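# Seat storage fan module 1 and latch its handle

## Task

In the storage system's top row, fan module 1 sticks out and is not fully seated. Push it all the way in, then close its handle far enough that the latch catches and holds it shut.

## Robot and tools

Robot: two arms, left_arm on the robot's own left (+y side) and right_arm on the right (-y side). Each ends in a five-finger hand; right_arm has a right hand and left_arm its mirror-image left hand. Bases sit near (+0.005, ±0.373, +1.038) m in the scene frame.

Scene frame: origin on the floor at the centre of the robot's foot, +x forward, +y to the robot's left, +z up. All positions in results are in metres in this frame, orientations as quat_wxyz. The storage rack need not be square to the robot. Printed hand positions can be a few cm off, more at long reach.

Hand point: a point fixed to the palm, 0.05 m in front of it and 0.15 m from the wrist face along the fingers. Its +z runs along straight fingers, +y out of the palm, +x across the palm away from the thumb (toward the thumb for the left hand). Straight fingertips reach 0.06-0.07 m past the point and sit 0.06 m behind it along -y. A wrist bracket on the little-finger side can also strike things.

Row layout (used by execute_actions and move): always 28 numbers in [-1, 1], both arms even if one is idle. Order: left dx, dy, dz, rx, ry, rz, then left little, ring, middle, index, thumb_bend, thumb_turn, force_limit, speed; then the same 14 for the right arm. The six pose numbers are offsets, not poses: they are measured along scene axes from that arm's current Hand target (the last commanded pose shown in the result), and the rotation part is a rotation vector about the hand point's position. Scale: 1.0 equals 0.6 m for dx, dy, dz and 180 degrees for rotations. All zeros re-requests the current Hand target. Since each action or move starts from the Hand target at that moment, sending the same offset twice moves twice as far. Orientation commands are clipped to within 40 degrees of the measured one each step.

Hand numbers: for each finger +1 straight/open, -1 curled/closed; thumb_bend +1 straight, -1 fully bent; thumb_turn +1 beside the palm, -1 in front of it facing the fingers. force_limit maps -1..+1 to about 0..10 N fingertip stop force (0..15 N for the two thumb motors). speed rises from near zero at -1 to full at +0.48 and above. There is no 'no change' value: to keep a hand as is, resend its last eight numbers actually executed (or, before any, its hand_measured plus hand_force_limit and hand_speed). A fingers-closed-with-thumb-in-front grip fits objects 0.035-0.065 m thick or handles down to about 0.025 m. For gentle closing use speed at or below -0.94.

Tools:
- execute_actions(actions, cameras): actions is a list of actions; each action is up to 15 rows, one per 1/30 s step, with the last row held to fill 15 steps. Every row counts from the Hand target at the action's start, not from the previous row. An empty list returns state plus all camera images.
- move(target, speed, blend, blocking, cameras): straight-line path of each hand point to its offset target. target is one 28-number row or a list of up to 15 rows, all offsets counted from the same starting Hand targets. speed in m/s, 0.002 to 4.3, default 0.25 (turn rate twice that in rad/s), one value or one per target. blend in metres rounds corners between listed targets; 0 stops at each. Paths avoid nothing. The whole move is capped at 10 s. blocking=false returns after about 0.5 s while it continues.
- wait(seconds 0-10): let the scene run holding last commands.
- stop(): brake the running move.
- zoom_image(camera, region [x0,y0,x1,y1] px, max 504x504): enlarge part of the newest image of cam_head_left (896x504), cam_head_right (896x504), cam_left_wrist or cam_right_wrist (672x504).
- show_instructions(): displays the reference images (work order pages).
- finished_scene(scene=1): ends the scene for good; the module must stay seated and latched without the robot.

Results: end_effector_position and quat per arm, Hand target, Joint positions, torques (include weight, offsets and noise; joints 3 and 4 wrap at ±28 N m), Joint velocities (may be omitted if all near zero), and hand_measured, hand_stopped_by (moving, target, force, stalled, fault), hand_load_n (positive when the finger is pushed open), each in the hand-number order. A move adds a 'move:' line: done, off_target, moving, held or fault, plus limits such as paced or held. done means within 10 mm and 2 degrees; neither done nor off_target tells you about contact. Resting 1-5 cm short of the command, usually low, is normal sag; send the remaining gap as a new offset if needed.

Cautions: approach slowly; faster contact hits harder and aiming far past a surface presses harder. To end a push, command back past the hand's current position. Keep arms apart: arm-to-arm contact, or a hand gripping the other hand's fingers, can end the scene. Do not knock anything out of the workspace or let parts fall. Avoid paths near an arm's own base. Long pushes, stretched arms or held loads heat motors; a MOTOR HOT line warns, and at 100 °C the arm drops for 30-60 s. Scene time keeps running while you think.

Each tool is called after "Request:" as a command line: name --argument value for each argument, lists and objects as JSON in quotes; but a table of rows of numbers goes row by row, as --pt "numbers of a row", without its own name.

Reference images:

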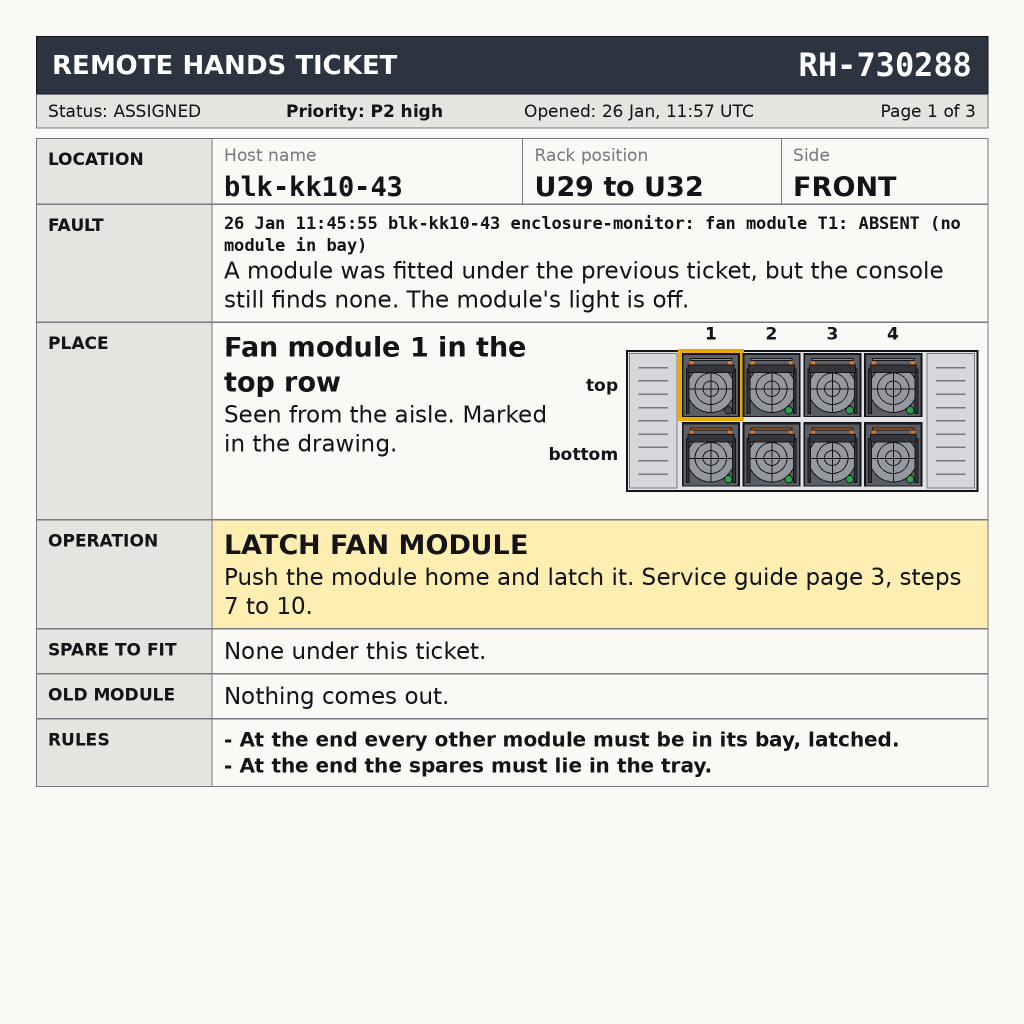

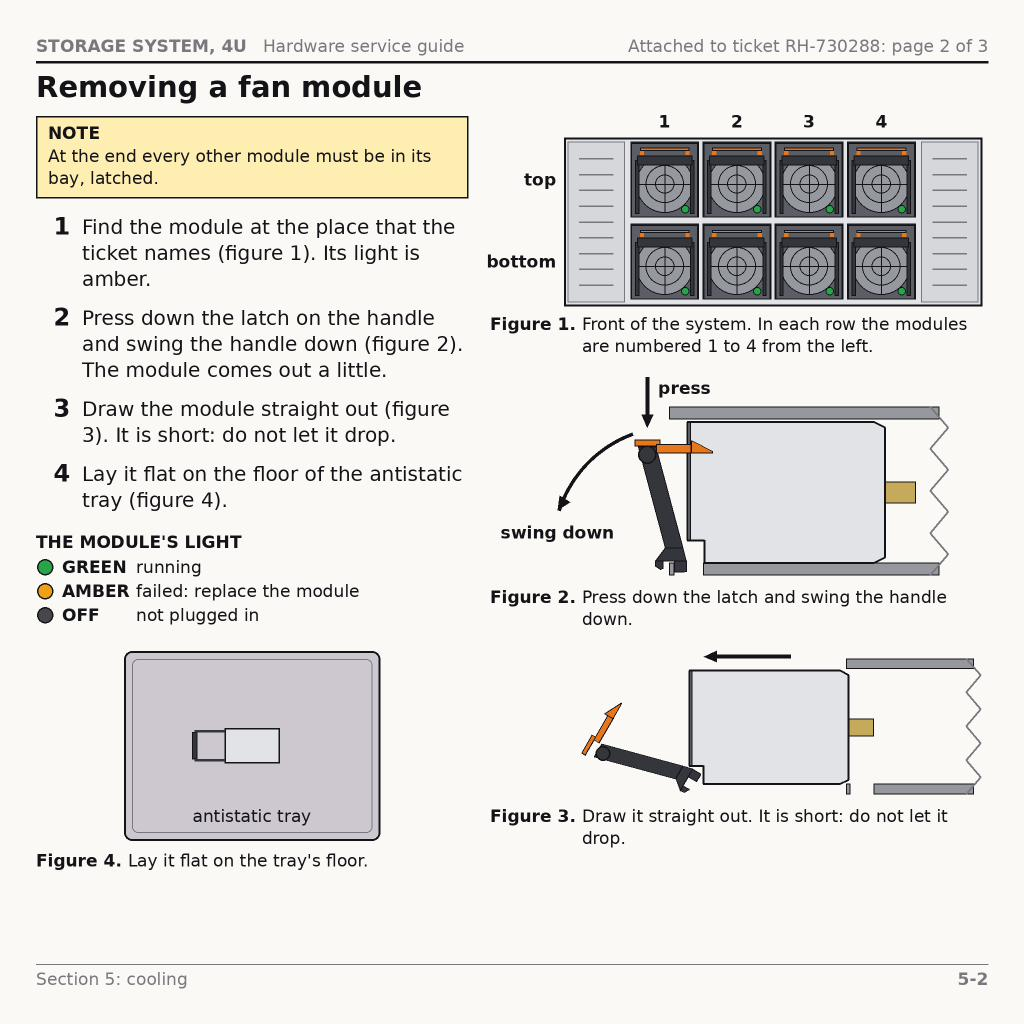

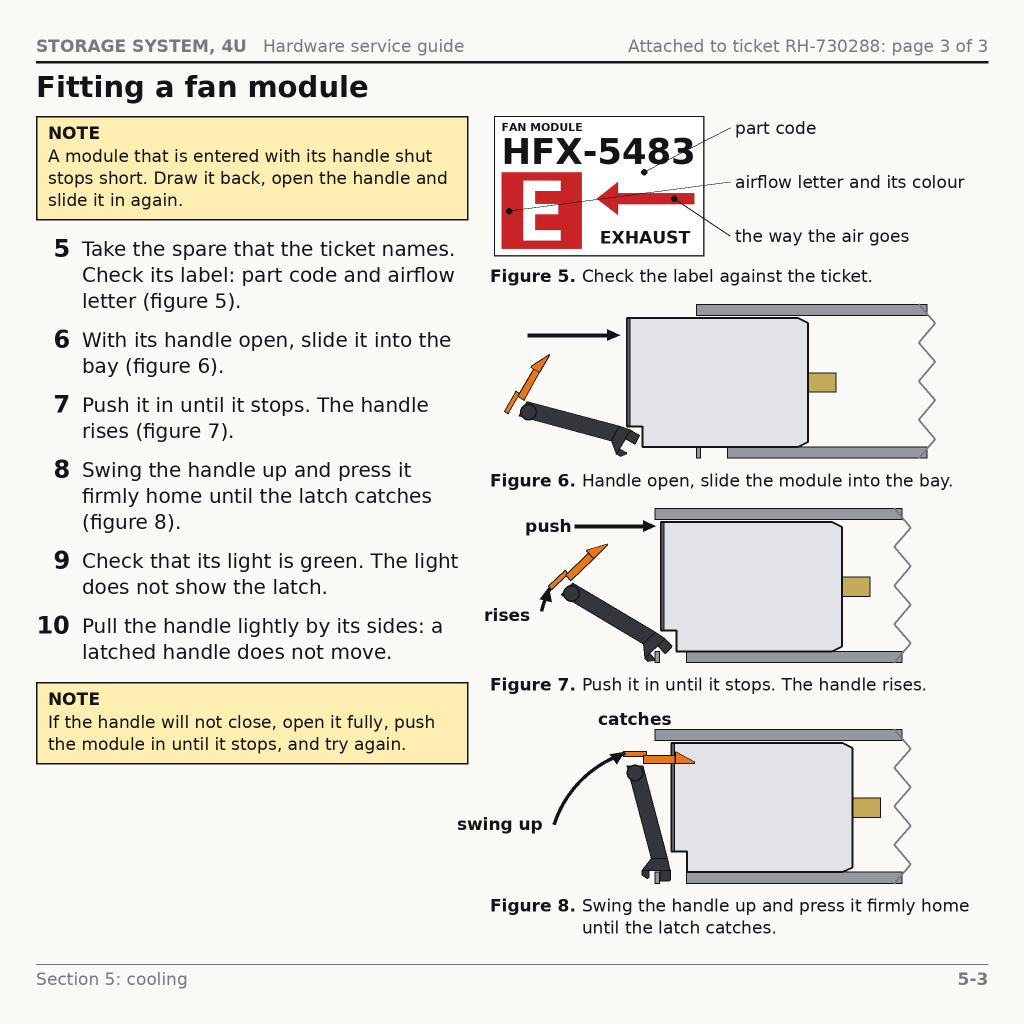

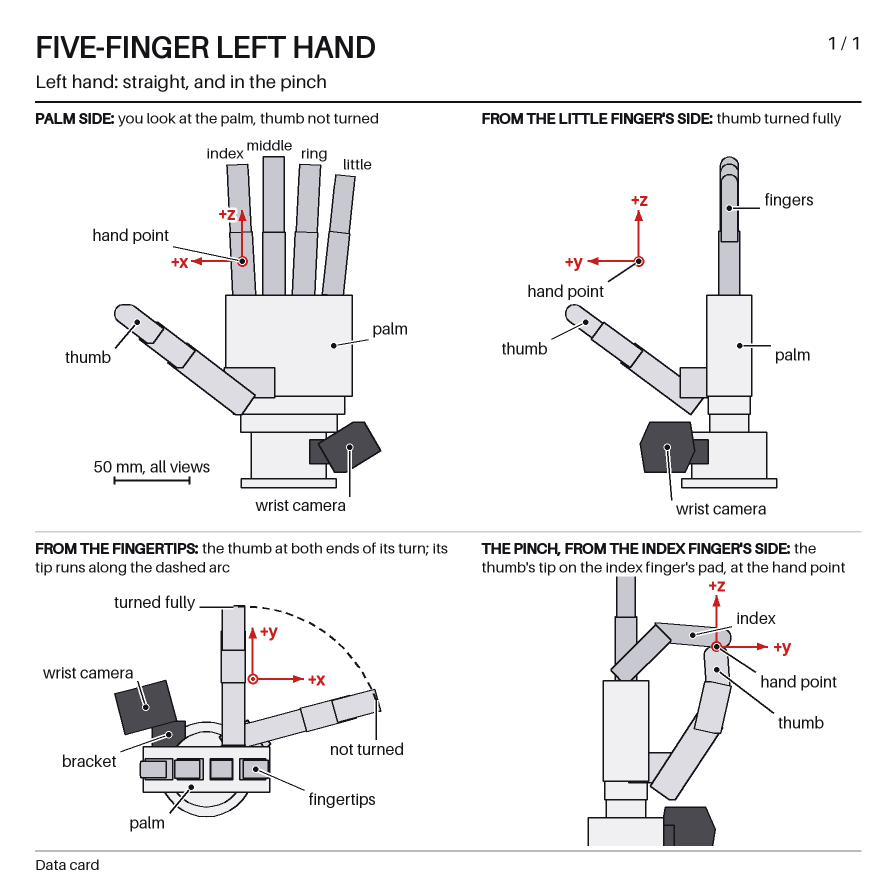

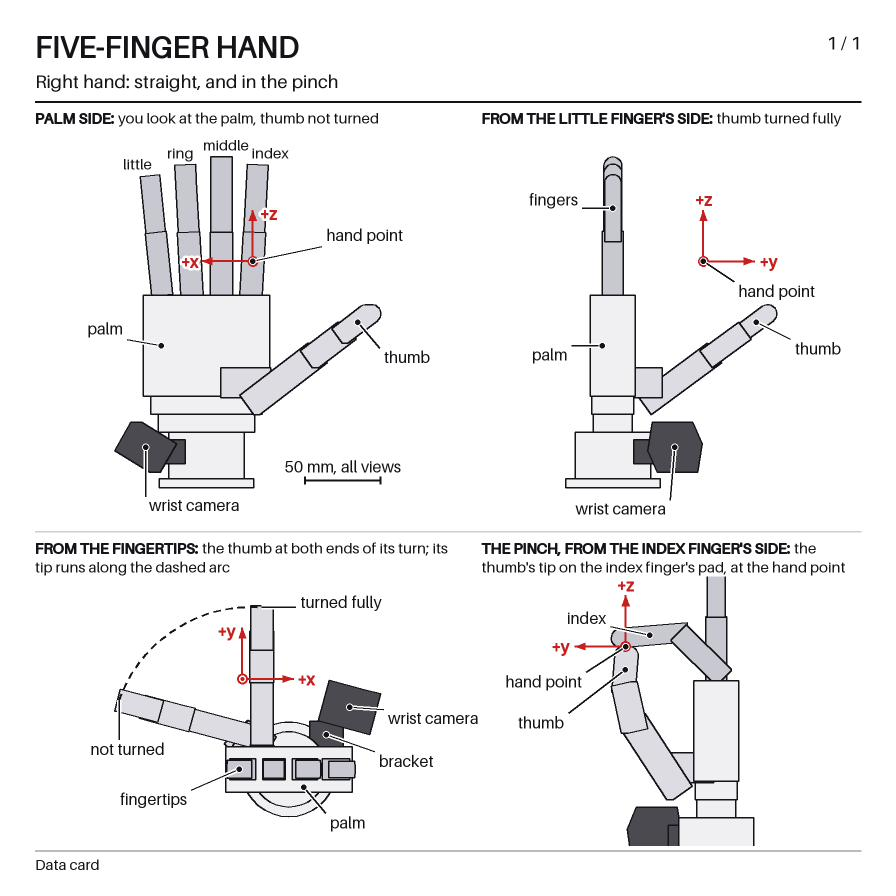

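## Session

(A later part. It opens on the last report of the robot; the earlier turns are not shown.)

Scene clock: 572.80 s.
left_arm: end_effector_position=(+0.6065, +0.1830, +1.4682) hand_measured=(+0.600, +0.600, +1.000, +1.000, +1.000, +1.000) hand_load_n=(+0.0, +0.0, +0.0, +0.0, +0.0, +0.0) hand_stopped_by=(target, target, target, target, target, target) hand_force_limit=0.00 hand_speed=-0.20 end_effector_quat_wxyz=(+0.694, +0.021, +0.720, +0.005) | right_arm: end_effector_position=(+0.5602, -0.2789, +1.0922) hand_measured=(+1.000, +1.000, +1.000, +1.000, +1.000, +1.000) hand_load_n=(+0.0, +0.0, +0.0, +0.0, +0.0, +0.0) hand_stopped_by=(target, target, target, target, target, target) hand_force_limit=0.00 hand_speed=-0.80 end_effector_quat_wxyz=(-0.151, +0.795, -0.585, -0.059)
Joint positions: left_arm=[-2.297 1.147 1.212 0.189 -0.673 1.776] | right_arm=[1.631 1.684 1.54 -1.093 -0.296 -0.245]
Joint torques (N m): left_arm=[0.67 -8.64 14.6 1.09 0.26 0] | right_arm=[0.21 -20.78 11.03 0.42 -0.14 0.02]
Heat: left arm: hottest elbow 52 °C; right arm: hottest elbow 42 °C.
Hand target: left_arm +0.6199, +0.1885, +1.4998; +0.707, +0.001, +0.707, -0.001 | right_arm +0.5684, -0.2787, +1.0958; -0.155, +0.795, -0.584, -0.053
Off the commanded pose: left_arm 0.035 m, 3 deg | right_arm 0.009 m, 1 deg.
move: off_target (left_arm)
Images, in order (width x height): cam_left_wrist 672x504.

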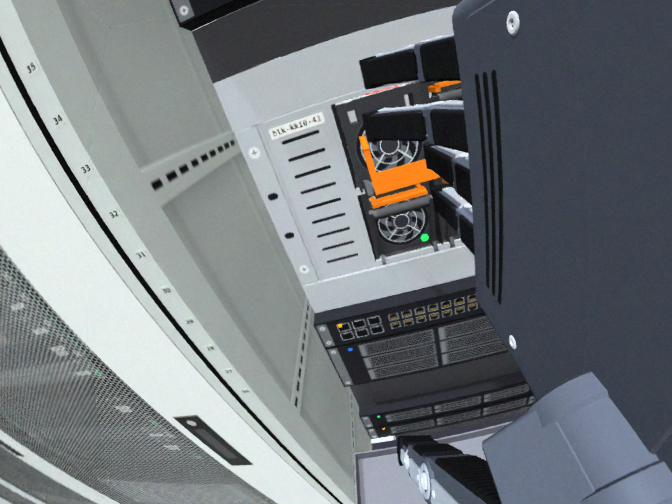

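Request:
move --target '[0.15, 0.012, 0.022, 0, -0.013, 0.007, 0.6,0.6,1,1,1,1, 0,-0.2, 0,0,0,0,0,0, 1,1,1,1,1,1, 0,-0.8]' --speed 0.15 --cameras '["cam_left_wrist"]'

Request:
zoom_image --camera "cam_left_wrist" --region '[250, 0, 490, 300]'

Scene clock: 612.90 s.
left_arm: end_effector_position=(+0.6999, +0.1908, +1.4858) hand_measured=(+0.600, +0.600, +1.000, +1.000, +1.000, +1.000) hand_load_n=(+0.0, +0.0, +0.0, +0.0, +0.5, +0.0) hand_stopped_by=(target, target, target, target, target, target) hand_force_limit=0.00 hand_speed=-0.20 end_effector_quat_wxyz=(+0.710, +0.008, +0.704, +0.012) | right_arm: end_effector_position=(+0.5602, -0.2789, +1.0922) hand_measured=(+1.000, +1.000, +1.000, +1.000, +1.000, +1.000) hand_load_n=(+0.0, +0.0, +0.0, +0.0, +0.0, +0.0) hand_stopped_by=(target, target, target, target, target, target) hand_force_limit=0.00 hand_speed=-0.80 end_effector_quat_wxyz=(-0.151, +0.795, -0.585, -0.059)
Joint positions: left_arm=[-2.163 1.335 1.447 0.177 -0.564 1.758] | right_arm=[1.631 1.684 1.54 -1.093 -0.296 -0.245]
Joint torques (N m): left_arm=[-0.03 -11.99 14.02 1.29 0.19 -0.01] | right_arm=[0.15 -20.37 11.12 0.28 -0.19 0]
Heat: left arm: hottest elbow 66 °C; right arm: hottest elbow 43 °C.
Hand target: left_arm +0.7098, +0.1958, +1.5131; +0.721, -0.007, +0.693, +0.007 | right_arm +0.5684, -0.2787, +1.0958; -0.155, +0.795, -0.584, -0.053
Off the commanded pose: left_arm 0.029 m, 3 deg | right_arm 0.009 m, 1 deg.
move: off_target (left_arm)
Images, in order (width x height): cam_left_wrist 672x504.

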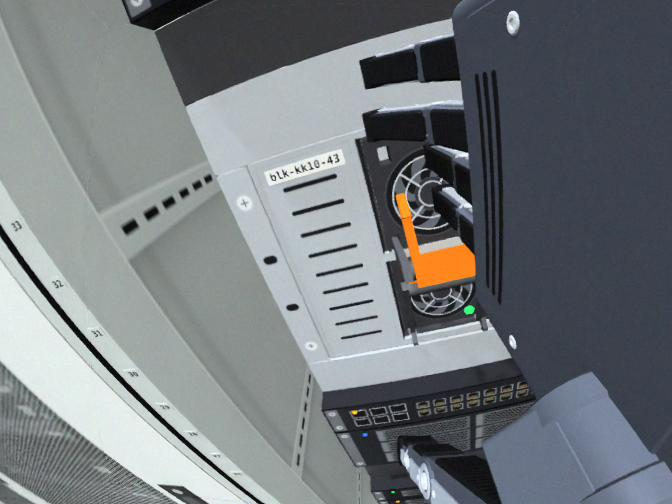

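Scaled by 1.680 from the camera's 672x504 image, which has a finer 960x720 frame.

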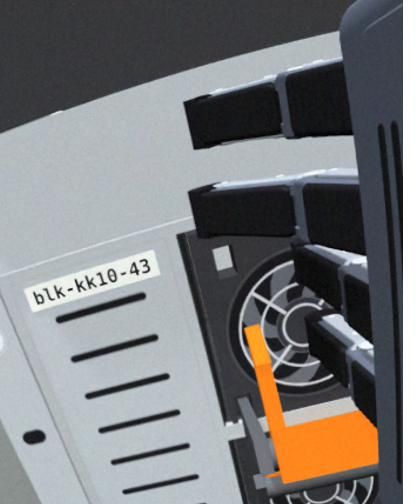

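Request:
move --pt "0 -0.003 0.02 0 0 0 0.6 0.6 1 1 1 1 0 -0.2 0 0 0 0 0 0 1 1 1 1 1 1 0 -0.8" --pt "0.067 -0.003 0.023 0 0 0 0.6 0.6 1 1 1 1 0 -0.2 0 0 0 0 0 0 1 1 1 1 1 1 0 -0.8" --speed 0.1 --cameras '["cam_left_wrist"]'

Request:
zoom_image --camera "cam_left_wrist" --region '[250, 50, 490, 350]'

Scene clock: 633.37 s.
left_arm: end_effector_position=(+0.7127, +0.1878, +1.5017) hand_measured=(+0.600, +0.600, +1.000, +1.000, +1.000, +1.000) hand_load_n=(+0.0, +0.0, -4.5, +0.0, +0.0, +0.0) hand_stopped_by=(target, target, target, target, target, target) hand_force_limit=0.00 hand_speed=-0.20 end_effector_quat_wxyz=(+0.705, +0.010, +0.709, +0.010) | right_arm: end_effector_position=(+0.5602, -0.2789, +1.0922) hand_measured=(+1.000, +1.000, +1.000, +1.000, +1.000, +1.000) hand_load_n=(+0.0, +0.0, +0.0, +0.0, +0.0, +0.0) hand_stopped_by=(target, target, target, target, target, target) hand_force_limit=0.00 hand_speed=-0.80 end_effector_quat_wxyz=(-0.151, +0.795, -0.585, -0.059)
Joint positions: left_arm=[-2.157 1.363 1.532 0.101 -0.554 1.748] | right_arm=[1.631 1.684 1.54 -1.093 -0.296 -0.245]
Joint torques (N m): left_arm=[2.02 -8.47 17.66 1.96 1.24 -0.07] | right_arm=[0.15 -20.42 11.03 0.32 -0.18 0.01]
Heat: left arm: hottest elbow 72 °C; right arm: hottest elbow 43 °C.
Hand target: left_arm +0.7500, +0.1939, +1.5268; +0.721, -0.007, +0.693, +0.007 | right_arm +0.5684, -0.2787, +1.0958; -0.155, +0.795, -0.584, -0.053
Off the commanded pose: left_arm 0.045 m, 3 deg | right_arm 0.009 m, 1 deg.
move: off_target (left_arm)
Images, in order (width x height): cam_left_wrist 672x504.

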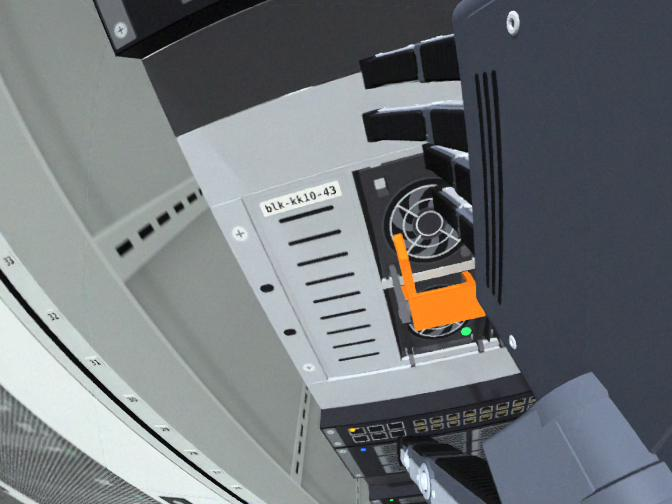

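Scaled by 1.680 from the camera's 672x504 image, which has a finer 960x720 frame.

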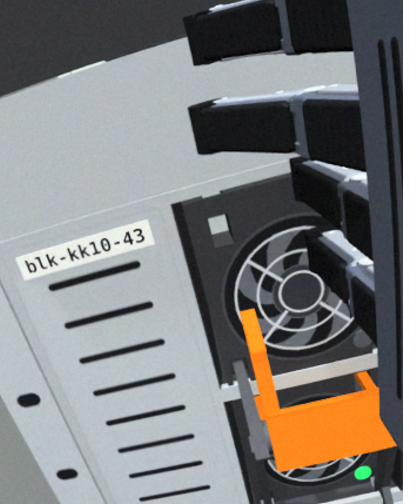

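Request:
move --pt "-0.083 0 -0.018 0 0 0 0.6 0.6 1 1 1 1 0 -0.2 0 0 0 0 0 0 1 1 1 1 1 1 0 -0.8" --pt "0.09 0 -0.012 0 0 0 0.6 0.6 1 1 1 1 0 -0.2 0 0 0 0 0 0 1 1 1 1 1 1 0 -0.8" --speed 0.12 --cameras '["cam_left_wrist"]'

Request:
zoom_image --camera "cam_left_wrist" --region '[250, 50, 490, 350]'

Scene clock: 647.93 s.
left_arm: end_effector_position=(+0.7147, +0.1885, +1.5017) hand_measured=(+0.600, +0.600, +0.998, +1.000, +1.000, +1.000) hand_load_n=(+0.0, +0.0, -11.0, +0.0, +0.0, +0.0) hand_stopped_by=(target, target, target, target, target, target) hand_force_limit=0.00 hand_speed=-0.20 end_effector_quat_wxyz=(+0.699, +0.012, +0.715, +0.009) | right_arm: end_effector_position=(+0.5602, -0.2789, +1.0922) hand_measured=(+1.000, +1.000, +1.000, +1.000, +1.000, +1.000) hand_load_n=(+0.0, +0.0, +0.0, +0.0, +0.0, +0.0) hand_stopped_by=(target, target, target, target, target, target) hand_force_limit=0.00 hand_speed=-0.80 end_effector_quat_wxyz=(-0.151, +0.795, -0.585, -0.059)
Joint positions: left_arm=[-2.153 1.366 1.549 0.066 -0.549 1.736] | right_arm=[1.631 1.684 1.54 -1.093 -0.296 -0.245]
Joint torques (N m): left_arm=[5.6 -2.61 21.78 2.88 3.11 -0.06] | right_arm=[-0.03 -21.01 11.11 0.27 -0.16 0]
Heat: left arm: hottest elbow 73 °C; right arm: hottest elbow 43 °C.
Hand target: left_arm +0.8040, +0.1940, +1.5197; +0.721, -0.007, +0.693, +0.007 | right_arm +0.5684, -0.2787, +1.0958; -0.155, +0.795, -0.584, -0.053
Off the commanded pose: left_arm 0.091 m, 4 deg | right_arm 0.009 m, 1 deg.
move: off_target (left_arm)
Images, in order (width x height): cam_left_wrist 672x504.

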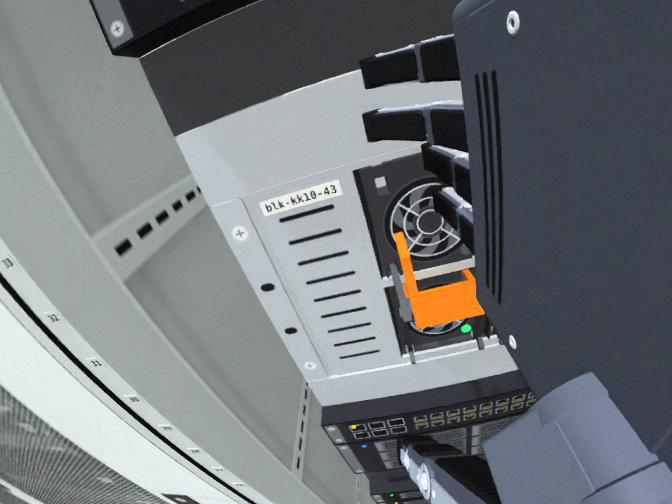

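Scaled by 1.680 from the camera's 672x504 image, which has a finer 960x720 frame.

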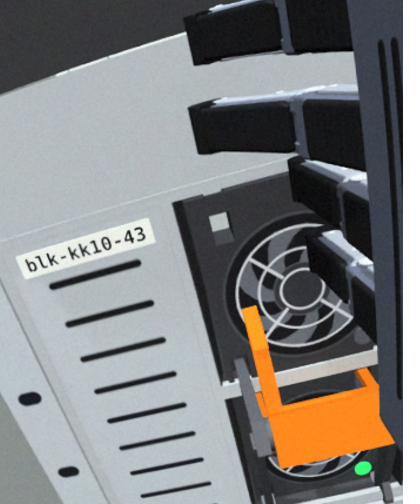

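Request:
move --pt "-0.19 0 -0.02 0 0 0 0.6 0.6 1 1 1 1 0 -0.2 0 0 0 0 0 0 1 1 1 1 1 1 0 -0.8" --pt "-0.08 0 -0.015 0 0 0 0.6 0.6 1 1 1 1 0 -0.2 0 0 0 0 0 0 1 1 1 1 1 1 0 -0.8" --speed 0.12 --cameras '["cam_left_wrist"]'

Request:
zoom_image --camera "cam_left_wrist" --region '[250, 50, 490, 350]'

Scene clock: 662.10 s.
left_arm: end_effector_position=(+0.7154, +0.1867, +1.4911) hand_measured=(+0.600, +0.600, +1.000, +1.000, +1.000, +1.000) hand_load_n=(+0.0, +0.0, -4.0, +0.0, +0.0, +0.0) hand_stopped_by=(target, target, target, target, target, target) hand_force_limit=0.00 hand_speed=-0.20 end_effector_quat_wxyz=(+0.708, +0.010, +0.707, +0.007) | right_arm: end_effector_position=(+0.5602, -0.2789, +1.0922) hand_measured=(+1.000, +1.000, +1.000, +1.000, +1.000, +1.000) hand_load_n=(+0.0, +0.0, +0.0, +0.0, +0.0, +0.0) hand_stopped_by=(target, target, target, target, target, target) hand_force_limit=0.00 hand_speed=-0.80 end_effector_quat_wxyz=(-0.151, +0.795, -0.585, -0.059)
Joint positions: left_arm=[-2.152 1.37 1.509 0.138 -0.545 1.745] | right_arm=[1.631 1.684 1.54 -1.093 -0.296 -0.245]
Joint torques (N m): left_arm=[2.43 -8.35 17.46 1.77 1.25 -0.06] | right_arm=[0.32 -20.13 11.07 0.31 -0.17 -0.02]
Heat: left arm: hottest elbow 85 °C; right arm: hottest elbow 43 °C. Fold the left arm in close to its base, or ease its load, before you think long.
Hand target: left_arm +0.7560, +0.1940, +1.5106; +0.721, -0.007, +0.693, +0.007 | right_arm +0.5684, -0.2787, +1.0958; -0.155, +0.795, -0.584, -0.053
Off the commanded pose: left_arm 0.046 m, 3 deg | right_arm 0.009 m, 1 deg.
MOTOR HOT: joint 3 (elbow) of the left arm reports 85 °C; the controller stops that arm at 100 °C. To cool a motor, set the load down, stop pushing, or move to a pose that needs little force.
move: off_target (left_arm)
Images, in order (width x height): cam_left_wrist 672x504.

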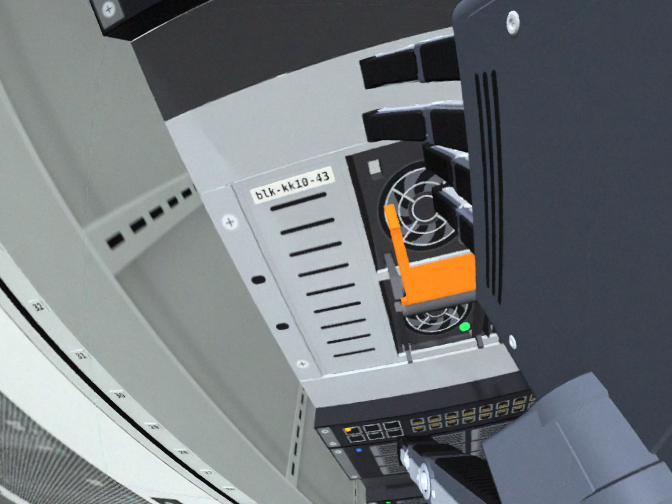

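Scaled by 1.680 from the camera's 672x504 image, which has a finer 960x720 frame.

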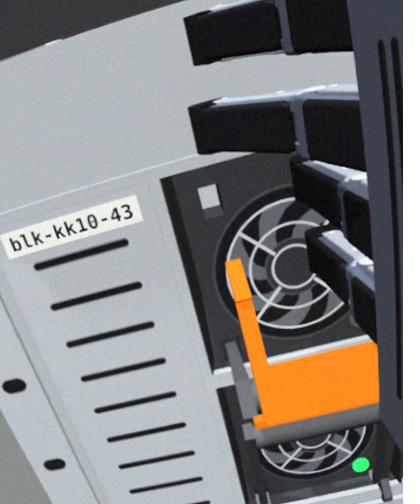

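Request:
move --pt "-0.1 0 0 0 0 0 0.6 0.6 1 1 1 1 0 -0.2 0 0 0 0 0 0 1 1 1 1 1 1 0 -0.8" --pt "-0.5 0.1 -0.1 0 0 0 0.6 0.6 1 1 1 1 0 -0.2 0 0 0 0 0 0 1 1 1 1 1 1 0 -0.8" --speed 0.3 --cameras '["cam_left_wrist"]'

Scene clock: 672.97 s.
left_arm: end_effector_position=(+0.4595, +0.2586, +1.4559) hand_measured=(+0.600, +0.600, +1.000, +1.000, +1.000, +1.000) hand_load_n=(-0.5, +0.0, +0.0, +0.0, +0.0, +0.0) hand_stopped_by=(target, target, target, target, target, target) hand_force_limit=0.00 hand_speed=-0.20 end_effector_quat_wxyz=(+0.721, -0.012, +0.693, +0.010) | right_arm: end_effector_position=(+0.5602, -0.2789, +1.0922) hand_measured=(+1.000, +1.000, +1.000, +1.000, +1.000, +1.000) hand_load_n=(+0.0, +0.0, +0.0, +0.0, +0.0, +0.0) hand_stopped_by=(target, target, target, target, target, target) hand_force_limit=0.00 hand_speed=-0.80 end_effector_quat_wxyz=(-0.151, +0.795, -0.585, -0.059)
Joint positions: left_arm=[-2.46 0.742 0.8 0.368 -0.86 1.895] | right_arm=[1.631 1.684 1.54 -1.093 -0.296 -0.245]
Joint torques (N m): left_arm=[-1.32 -3.08 8.09 2.07 0.22 0.11] | right_arm=[0.09 -20.78 11.11 0.4 -0.18 -0.02]
Heat: left arm: hottest elbow 86 °C; right arm: hottest elbow 43 °C. Fold the left arm in close to its base, or ease its load, before you think long.
Hand target: left_arm +0.4560, +0.2541, +1.4507; +0.721, -0.007, +0.693, +0.007 | right_arm +0.5684, -0.2787, +1.0958; -0.155, +0.795, -0.584, -0.053
Off the commanded pose: left_arm 0.008 m, 1 deg | right_arm 0.009 m, 1 deg.
MOTOR HOT: still on. Joint 3 (elbow) of the left arm reports 86 °C.
move: done
Images, in order (width x height): cam_left_wrist 672x504.

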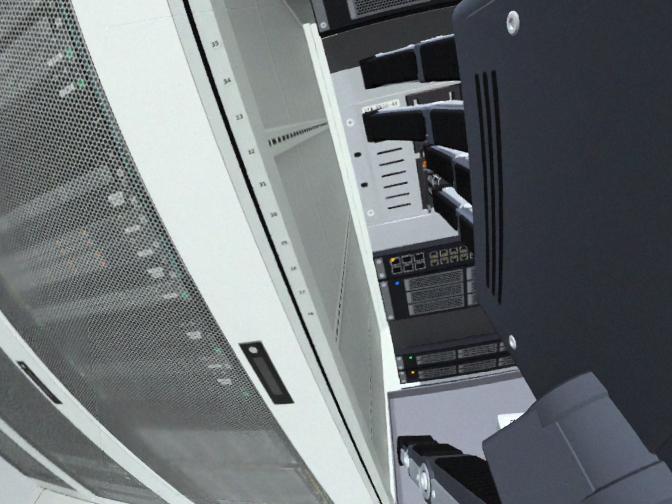

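Request:
wait --seconds 5

Scene clock: 727.77 s.
left_arm: end_effector_position=(+0.4595, +0.2586, +1.4559) hand_measured=(+0.600, +0.600, +1.000, +1.000, +1.000, +1.000) hand_load_n=(+0.0, +0.0, +0.0, +0.0, +0.0, +0.0) hand_stopped_by=(target, target, target, target, target, target) hand_force_limit=0.00 hand_speed=-0.20 end_effector_quat_wxyz=(+0.721, -0.012, +0.693, +0.010) | right_arm: end_effector_position=(+0.5602, -0.2789, +1.0922) hand_measured=(+1.000, +1.000, +1.000, +1.000, +1.000, +1.000) hand_load_n=(+0.0, -0.5, +0.0, +0.0, +0.0, +0.0) hand_stopped_by=(target, target, target, target, target, target) hand_force_limit=0.00 hand_speed=-0.80 end_effector_quat_wxyz=(-0.151, +0.795, -0.585, -0.059)
Joint positions: left_arm=[-2.46 0.742 0.8 0.368 -0.86 1.896] | right_arm=[1.631 1.684 1.54 -1.093 -0.296 -0.245]
Joint torques (N m): left_arm=[-1.2 -3.25 8.12 1.92 0.21 0.15] | right_arm=[0.21 -20.42 11.1 0.36 -0.16 -0.01]
Heat: left arm: hottest elbow 61 °C; right arm: hottest elbow 44 °C.
Hand target: left_arm +0.4560, +0.2541, +1.4507; +0.721, -0.007, +0.693, +0.007 | right_arm +0.5684, -0.2787, +1.0958; -0.155, +0.795, -0.584, -0.053
Off the commanded pose: left_arm 0.008 m, 1 deg | right_arm 0.009 m, 1 deg.
MOTOR HOT: cleared for the motors of the left arm.
wait: 5.00 s; at rest from the start

Request:
move --target '[0.24, -0.0985, 0.095, 0, 0, 0, 0.6,0.6,1,1,1,1, 0,-0.2, 0,0,0,0,0,0, 1,1,1,1,1,1, 0,-0.8]' --speed 0.3 --cameras '["cam_left_wrist"]'

Request:
zoom_image --camera "cam_left_wrist" --region '[250, 50, 490, 290]'

Scene clock: 735.30 s.
left_arm: end_effector_position=(+0.5869, +0.1891, +1.4776) hand_measured=(+0.600, +0.600, +1.000, +1.000, +1.000, +1.000) hand_load_n=(+0.0, +0.0, +0.0, -0.5, +0.0, +0.0) hand_stopped_by=(target, target, target, target, target, target) hand_force_limit=0.00 hand_speed=-0.20 end_effector_quat_wxyz=(+0.710, +0.013, +0.704, +0.012) | right_arm: end_effector_position=(+0.5602, -0.2789, +1.0922) hand_measured=(+1.000, +1.000, +1.000, +1.000, +1.000, +1.000) hand_load_n=(+0.0, +0.0, +0.0, +0.0, +0.0, +0.0) hand_stopped_by=(target, target, target, target, target, target) hand_force_limit=0.00 hand_speed=-0.80 end_effector_quat_wxyz=(-0.151, +0.795, -0.585, -0.059)
Joint positions: left_arm=[-2.328 1.107 1.16 0.269 -0.713 1.825] | right_arm=[1.631 1.684 1.54 -1.093 -0.296 -0.245]
Joint torques (N m): left_arm=[0.26 -7.82 14.35 1.05 0.31 -0.03] | right_arm=[0.03 -20.78 11.06 0.4 -0.18 0.01]
Heat: left arm: hottest elbow 60 °C; right arm: hottest elbow 44 °C.
Hand target: left_arm +0.6000, +0.1948, +1.5076; +0.721, -0.007, +0.693, +0.007 | right_arm +0.5684, -0.2787, +1.0958; -0.155, +0.795, -0.584, -0.053
Off the commanded pose: left_arm 0.033 m, 3 deg | right_arm 0.009 m, 1 deg.
move: off_target (left_arm)
Images, in order (width x height): cam_left_wrist 672x504.

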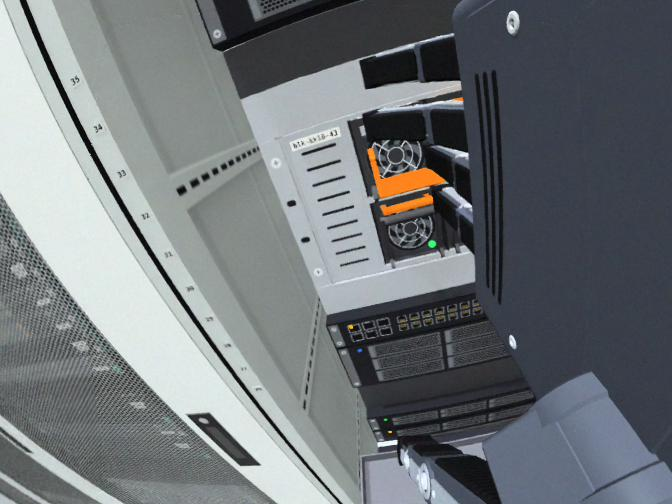

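Scaled by 2.100 from the camera's 672x504 image, which has a finer 960x720 frame.

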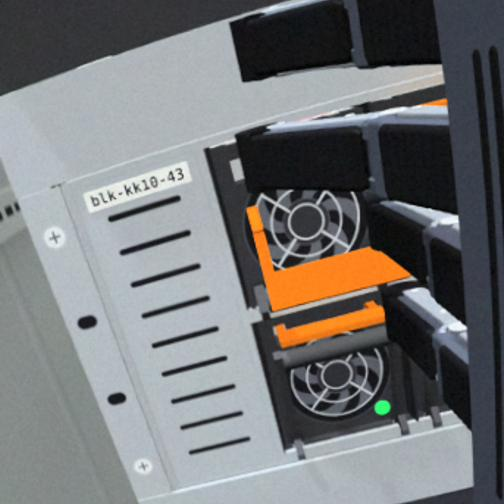

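Request:
move --pt "0.167 0 0.004 0 0 0 0.6 0.6 1 1 1 1 0 -0.2 0 0 0 0 0 0 1 1 1 1 1 1 0 -0.8" --pt "0.383 0 0.004 0 0 0 0.6 0.6 1 1 1 1 0 -0.2 0 0 0 0 0 0 1 1 1 1 1 1 0 -0.8" --speed '[0.3, 0.1]' --cameras '["cam_left_wrist"]'

Request:
zoom_image --camera "cam_left_wrist" --region '[250, 50, 490, 350]'

Scene clock: 747.70 s.
left_arm: end_effector_position=(+0.7182, +0.1886, +1.4874) hand_measured=(+0.600, +0.600, +0.998, +1.000, +1.000, +1.000) hand_load_n=(+0.0, +0.0, -13.0, +0.0, +0.0, +0.0) hand_stopped_by=(target, target, target, target, target, target) hand_force_limit=0.00 hand_speed=-0.20 end_effector_quat_wxyz=(+0.692, +0.017, +0.722, +0.011) | right_arm: end_effector_position=(+0.5602, -0.2789, +1.0922) hand_measured=(+1.000, +1.000, +1.000, +1.000, +1.000, +1.000) hand_load_n=(+0.0, +0.0, +0.0, +0.0, +0.0, +0.0) hand_stopped_by=(target, target, target, target, target, target) hand_force_limit=0.00 hand_speed=-0.80 end_effector_quat_wxyz=(-0.151, +0.795, -0.585, -0.059)
Joint positions: left_arm=[-2.145 1.375 1.536 0.063 -0.54 1.732] | right_arm=[1.631 1.684 1.54 -1.093 -0.296 -0.245]
Joint torques (N m): left_arm=[6.83 -0.5 23.6 3.56 3.69 -0.04] | right_arm=[-0.03 -20.66 11.07 0.36 -0.15 -0.01]
Heat: left arm: hottest elbow 68 °C; right arm: hottest elbow 44 °C.
Hand target: left_arm +0.8298, +0.1950, +1.5101; +0.721, -0.007, +0.693, +0.007 | right_arm +0.5684, -0.2787, +1.0958; -0.155, +0.795, -0.584, -0.053
Off the commanded pose: left_arm 0.114 m, 5 deg | right_arm 0.009 m, 1 deg.
move: off_target (left_arm)
Images, in order (width x height): cam_left_wrist 672x504.

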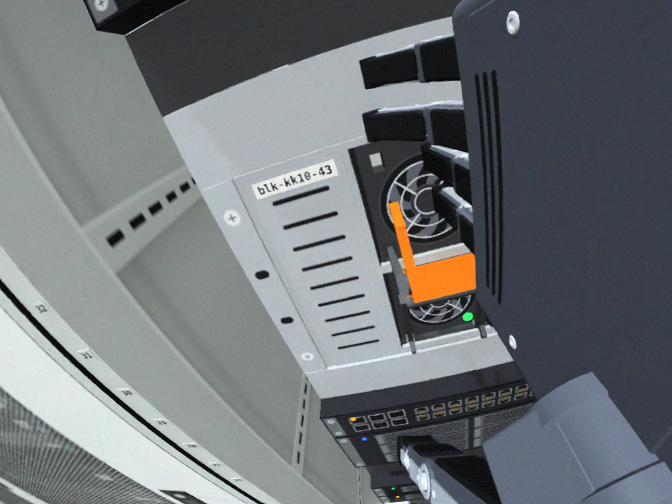

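Scaled by 1.680 from the camera's 672x504 image, which has a finer 960x720 frame.

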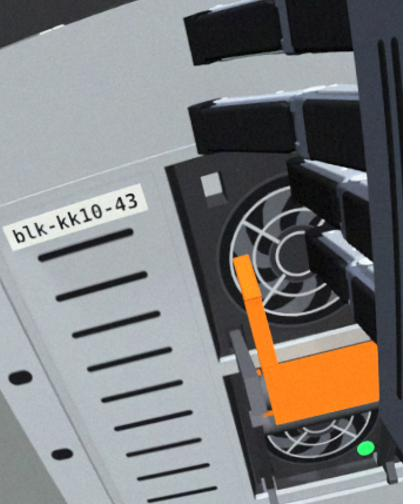

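Request:
move --target '[-0.383, 0, -0.004, 0, 0, 0, 0.6,0.6,1,1,1,1, 0,-0.2, 0,0,0,0,0,0, 1,1,1,1,1,1, 0,-0.8]' --speed 0.25 --cameras '["cam_left_wrist"]'

Request:
zoom_image --camera "cam_left_wrist" --region '[310, 80, 480, 250]'

Scene clock: 761.23 s.
left_arm: end_effector_position=(+0.6020, +0.2034, +1.5150) hand_measured=(+0.600, +0.600, +1.000, +1.000, +1.000, +1.000) hand_load_n=(+0.0, +0.0, +0.0, +0.0, +0.0, +0.0) hand_stopped_by=(target, target, target, target, target, target) hand_force_limit=0.00 hand_speed=-0.20 end_effector_quat_wxyz=(+0.721, -0.013, +0.692, +0.009) | right_arm: end_effector_position=(+0.5602, -0.2789, +1.0922) hand_measured=(+1.000, +1.000, +1.000, +1.000, +1.000, +1.000) hand_load_n=(+0.0, +0.0, +0.0, +0.0, +0.0, +0.0) hand_stopped_by=(target, target, target, target, target, target) hand_force_limit=0.00 hand_speed=-0.80 end_effector_quat_wxyz=(-0.151, +0.795, -0.585, -0.059)
Joint positions: left_arm=[-2.294 1.118 1.256 0.228 -0.707 1.805] | right_arm=[1.631 1.684 1.54 -1.093 -0.296 -0.245]
Joint torques (N m): left_arm=[-2.26 -8.64 8.31 2.28 0.13 0.2] | right_arm=[0.09 -20.6 11.02 0.27 -0.19 0.02]
Heat: left arm: hottest elbow 94 °C; right arm: hottest elbow 44 °C. Fold the left arm in close to its base, or ease its load, before you think long.
Hand target: left_arm +0.6000, +0.1949, +1.5077; +0.721, -0.007, +0.693, +0.007 | right_arm +0.5684, -0.2787, +1.0958; -0.155, +0.795, -0.584, -0.053
Off the commanded pose: left_arm 0.011 m, 1 deg | right_arm 0.009 m, 1 deg.
MOTOR HOT: joint 3 (elbow) of the left arm reports 94 °C; the controller stops that arm at 100 °C. To cool a motor, set the load down, stop pushing, or move to a pose that needs little force.
move: off_target (left_arm)
Images, in order (width x height): cam_left_wrist 672x504.

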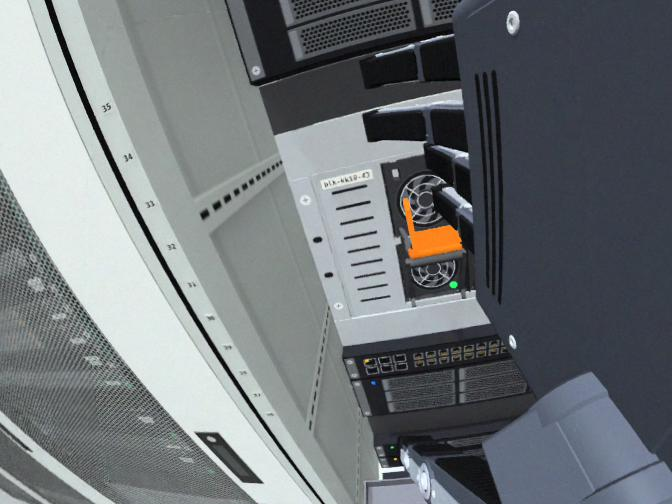

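Scaled by 2.965 from the camera's 672x504 image, which has a finer 960x720 frame.

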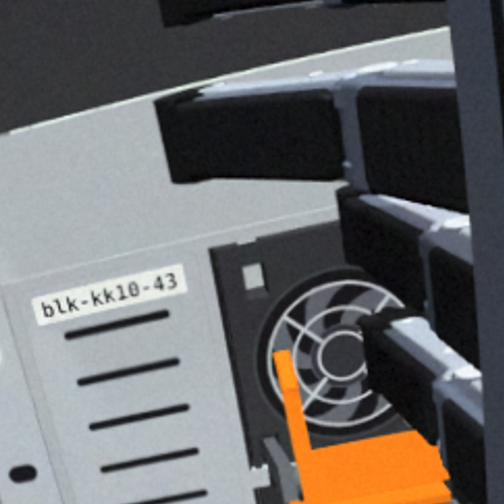

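Request:
move --target '[-0.3, 0.1, -0.1, 0, 0, 0, 0.6,0.6,1,1,1,1, 0,-0.2, 0,0,0,0,0,0, 1,1,1,1,1,1, 0,-0.8]' --speed 0.3 --cameras '["cam_left_wrist"]'

Scene clock: 767.50 s.
left_arm: end_effector_position=(+0.4233, +0.2595, +1.4536) hand_measured=(+0.600, +0.600, +1.000, +1.000, +1.000, +1.000) hand_load_n=(+0.0, +0.0, +0.0, +0.0, +0.0, +0.0) hand_stopped_by=(target, target, target, target, target, target) hand_force_limit=0.00 hand_speed=-0.20 end_effector_quat_wxyz=(+0.721, -0.013, +0.692, +0.010) | right_arm: end_effector_position=(+0.5602, -0.2789, +1.0922) hand_measured=(+1.000, +1.000, +1.000, +1.000, +1.000, +1.000) hand_load_n=(+0.0, +0.0, +0.0, +0.0, +0.0, +0.0) hand_stopped_by=(target, target, target, target, target, target) hand_force_limit=0.00 hand_speed=-0.80 end_effector_quat_wxyz=(-0.151, +0.795, -0.585, -0.059)
Joint positions: left_arm=[-2.581 0.678 0.736 0.442 -0.968 1.984] | right_arm=[1.631 1.684 1.54 -1.093 -0.296 -0.245]
Joint torques (N m): left_arm=[-0.79 -1.55 8.01 1.78 0.3 0.21] | right_arm=[0.5 -20.72 11.12 0.36 -0.15 0.02]
Heat: left arm: hottest elbow 87 °C; right arm: hottest elbow 44 °C. Fold the left arm in close to its base, or ease its load, before you think long.
Hand target: left_arm +0.4200, +0.2550, +1.4477; +0.721, -0.007, +0.693, +0.007 | right_arm +0.5684, -0.2787, +1.0958; -0.155, +0.795, -0.584, -0.053
Off the commanded pose: left_arm 0.008 m, 1 deg | right_arm 0.009 m, 1 deg.
MOTOR HOT: still on. Joint 3 (elbow) of the left arm reports 87 °C.
move: done
Images, in order (width x height): cam_left_wrist 672x504.

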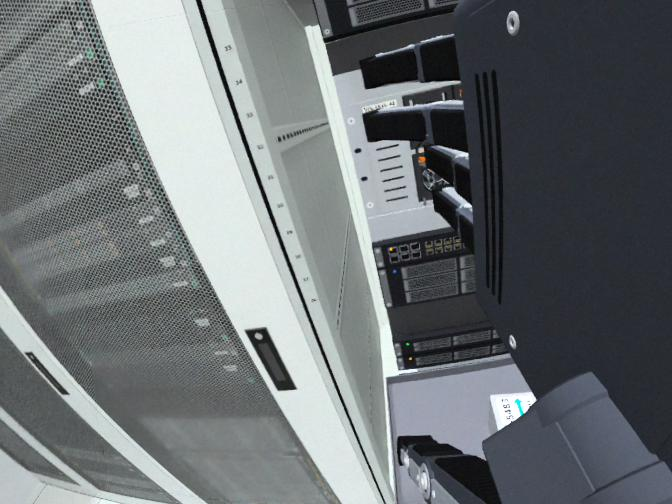

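Request:
move --target '[0.12, -0.18, -0.03, -0.4995, -0.0062, -0.0212, 1,1,1,1,1,1, 0,-0.2, 0,0,0,0,0,0, 1,1,1,1,1,1, 0,-0.8]' --speed 0.3 --cameras '["cam_left_wrist"]'

Request:
zoom_image --camera "cam_left_wrist" --region '[300, 150, 500, 350]'

Scene clock: 830.20 s.
left_arm: end_effector_position=(+0.4768, +0.1444, +1.3946) hand_measured=(+1.000, +1.000, +1.000, +1.000, +1.000, +1.000) hand_load_n=(+0.0, +0.0, +0.0, +0.0, +0.0, -0.5) hand_stopped_by=(target, target, target, target, target, target) hand_force_limit=0.00 hand_speed=-0.20 end_effector_quat_wxyz=(-0.508, +0.486, -0.512, +0.493) | right_arm: end_effector_position=(+0.5602, -0.2789, +1.0922) hand_measured=(+1.000, +1.000, +1.000, +1.000, +1.000, +1.000) hand_load_n=(+0.0, +0.0, +0.0, +0.0, +0.0, -0.5) hand_stopped_by=(target, target, target, target, target, target) hand_force_limit=0.00 hand_speed=-0.80 end_effector_quat_wxyz=(-0.151, +0.795, -0.585, -0.059)
Joint positions: left_arm=[-2.44 0.819 0.796 0.37 -0.81 0.305] | right_arm=[1.631 1.684 1.54 -1.093 -0.296 -0.245]
Joint torques (N m): left_arm=[0.97 -3.49 14.16 1.01 0.37 -0.08] | right_arm=[0.26 -20.89 11.06 0.23 -0.16 -0.02]
Heat: left arm: hottest elbow 58 °C; right arm: hottest elbow 45 °C.
Hand target: left_arm +0.4920, +0.1469, +1.4295; +0.511, -0.494, +0.489, -0.506 | right_arm +0.5684, -0.2787, +1.0958; -0.155, +0.795, -0.584, -0.053
Off the commanded pose: left_arm 0.038 m, 3 deg | right_arm 0.009 m, 1 deg.
MOTOR HOT: cleared for the motors of the left arm.
move: off_target (left_arm)
Images, in order (width x height): cam_left_wrist 672x504.

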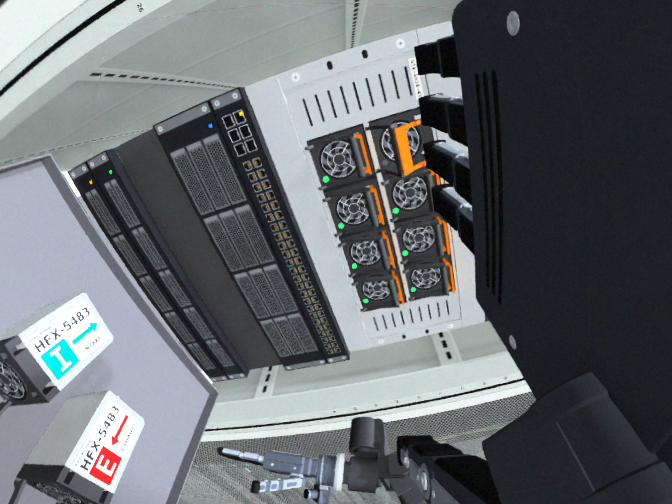

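Scaled by 2.520 from the camera's 672x504 image, which has a finer 960x720 frame.

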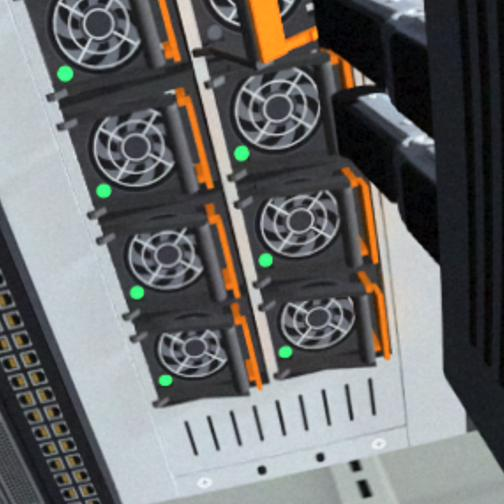

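Request:
move --target '[0.235, -0.053, -0.024, 0, 0, 0, 1,1,1,1,1,1, 0,-0.2, 0,0,0,0,0,0, 1,1,1,1,1,1, 0,-0.8]' --speed 0.2 --cameras '["cam_left_wrist"]'

Request:
zoom_image --camera "cam_left_wrist" --region '[300, 80, 500, 280]'

Scene clock: 840.47 s.
left_arm: end_effector_position=(+0.6136, +0.1129, +1.3833) hand_measured=(+1.000, +1.000, +1.000, +1.000, +1.000, +1.000) hand_load_n=(+0.0, +0.0, +0.0, +0.0, +0.0, -0.5) hand_stopped_by=(target, target, target, target, target, target) hand_force_limit=0.00 hand_speed=-0.20 end_effector_quat_wxyz=(-0.505, +0.490, -0.512, +0.493) | right_arm: end_effector_position=(+0.5602, -0.2789, +1.0922) hand_measured=(+1.000, +1.000, +1.000, +1.000, +1.000, +1.000) hand_load_n=(+0.0, +0.0, +0.0, +0.0, +0.0, +0.0) hand_stopped_by=(target, target, target, target, target, target) hand_force_limit=0.00 hand_speed=-0.80 end_effector_quat_wxyz=(-0.151, +0.795, -0.585, -0.059)
Joint positions: left_arm=[-2.226 1.164 1.076 0.37 -0.611 0.204] | right_arm=[1.631 1.684 1.54 -1.093 -0.296 -0.245]
Joint torques (N m): left_arm=[0.67 -8.76 14.23 1.44 0.27 -0.05] | right_arm=[0.09 -20.48 11.06 0.28 -0.17 0.01]
Heat: left arm: hottest elbow 64 °C; right arm: hottest elbow 45 °C.
Hand target: left_arm +0.6330, +0.1152, +1.4154; +0.511, -0.494, +0.489, -0.506 | right_arm +0.5684, -0.2787, +1.0958; -0.155, +0.795, -0.584, -0.053
Off the commanded pose: left_arm 0.037 m, 3 deg | right_arm 0.009 m, 1 deg.
move: off_target (left_arm)
Images, in order (width x height): cam_left_wrist 672x504.

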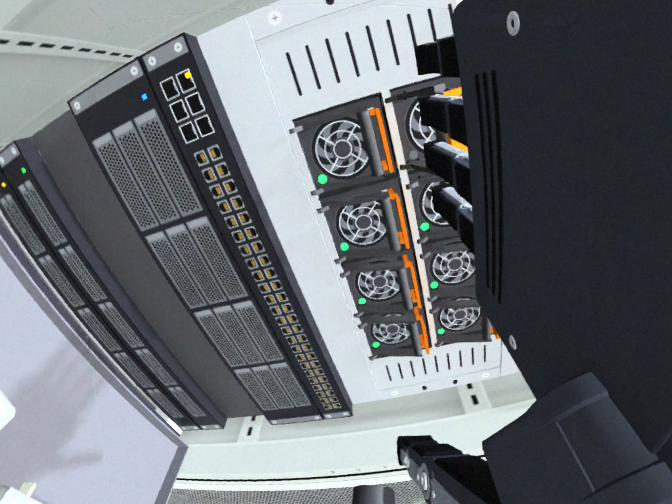

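Scaled by 2.520 from the camera's 672x504 image, which has a finer 960x720 frame.

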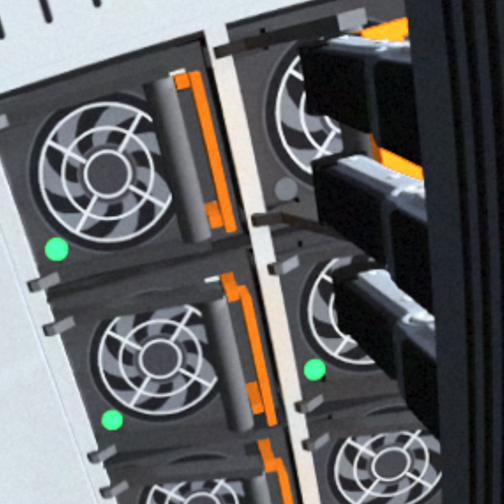

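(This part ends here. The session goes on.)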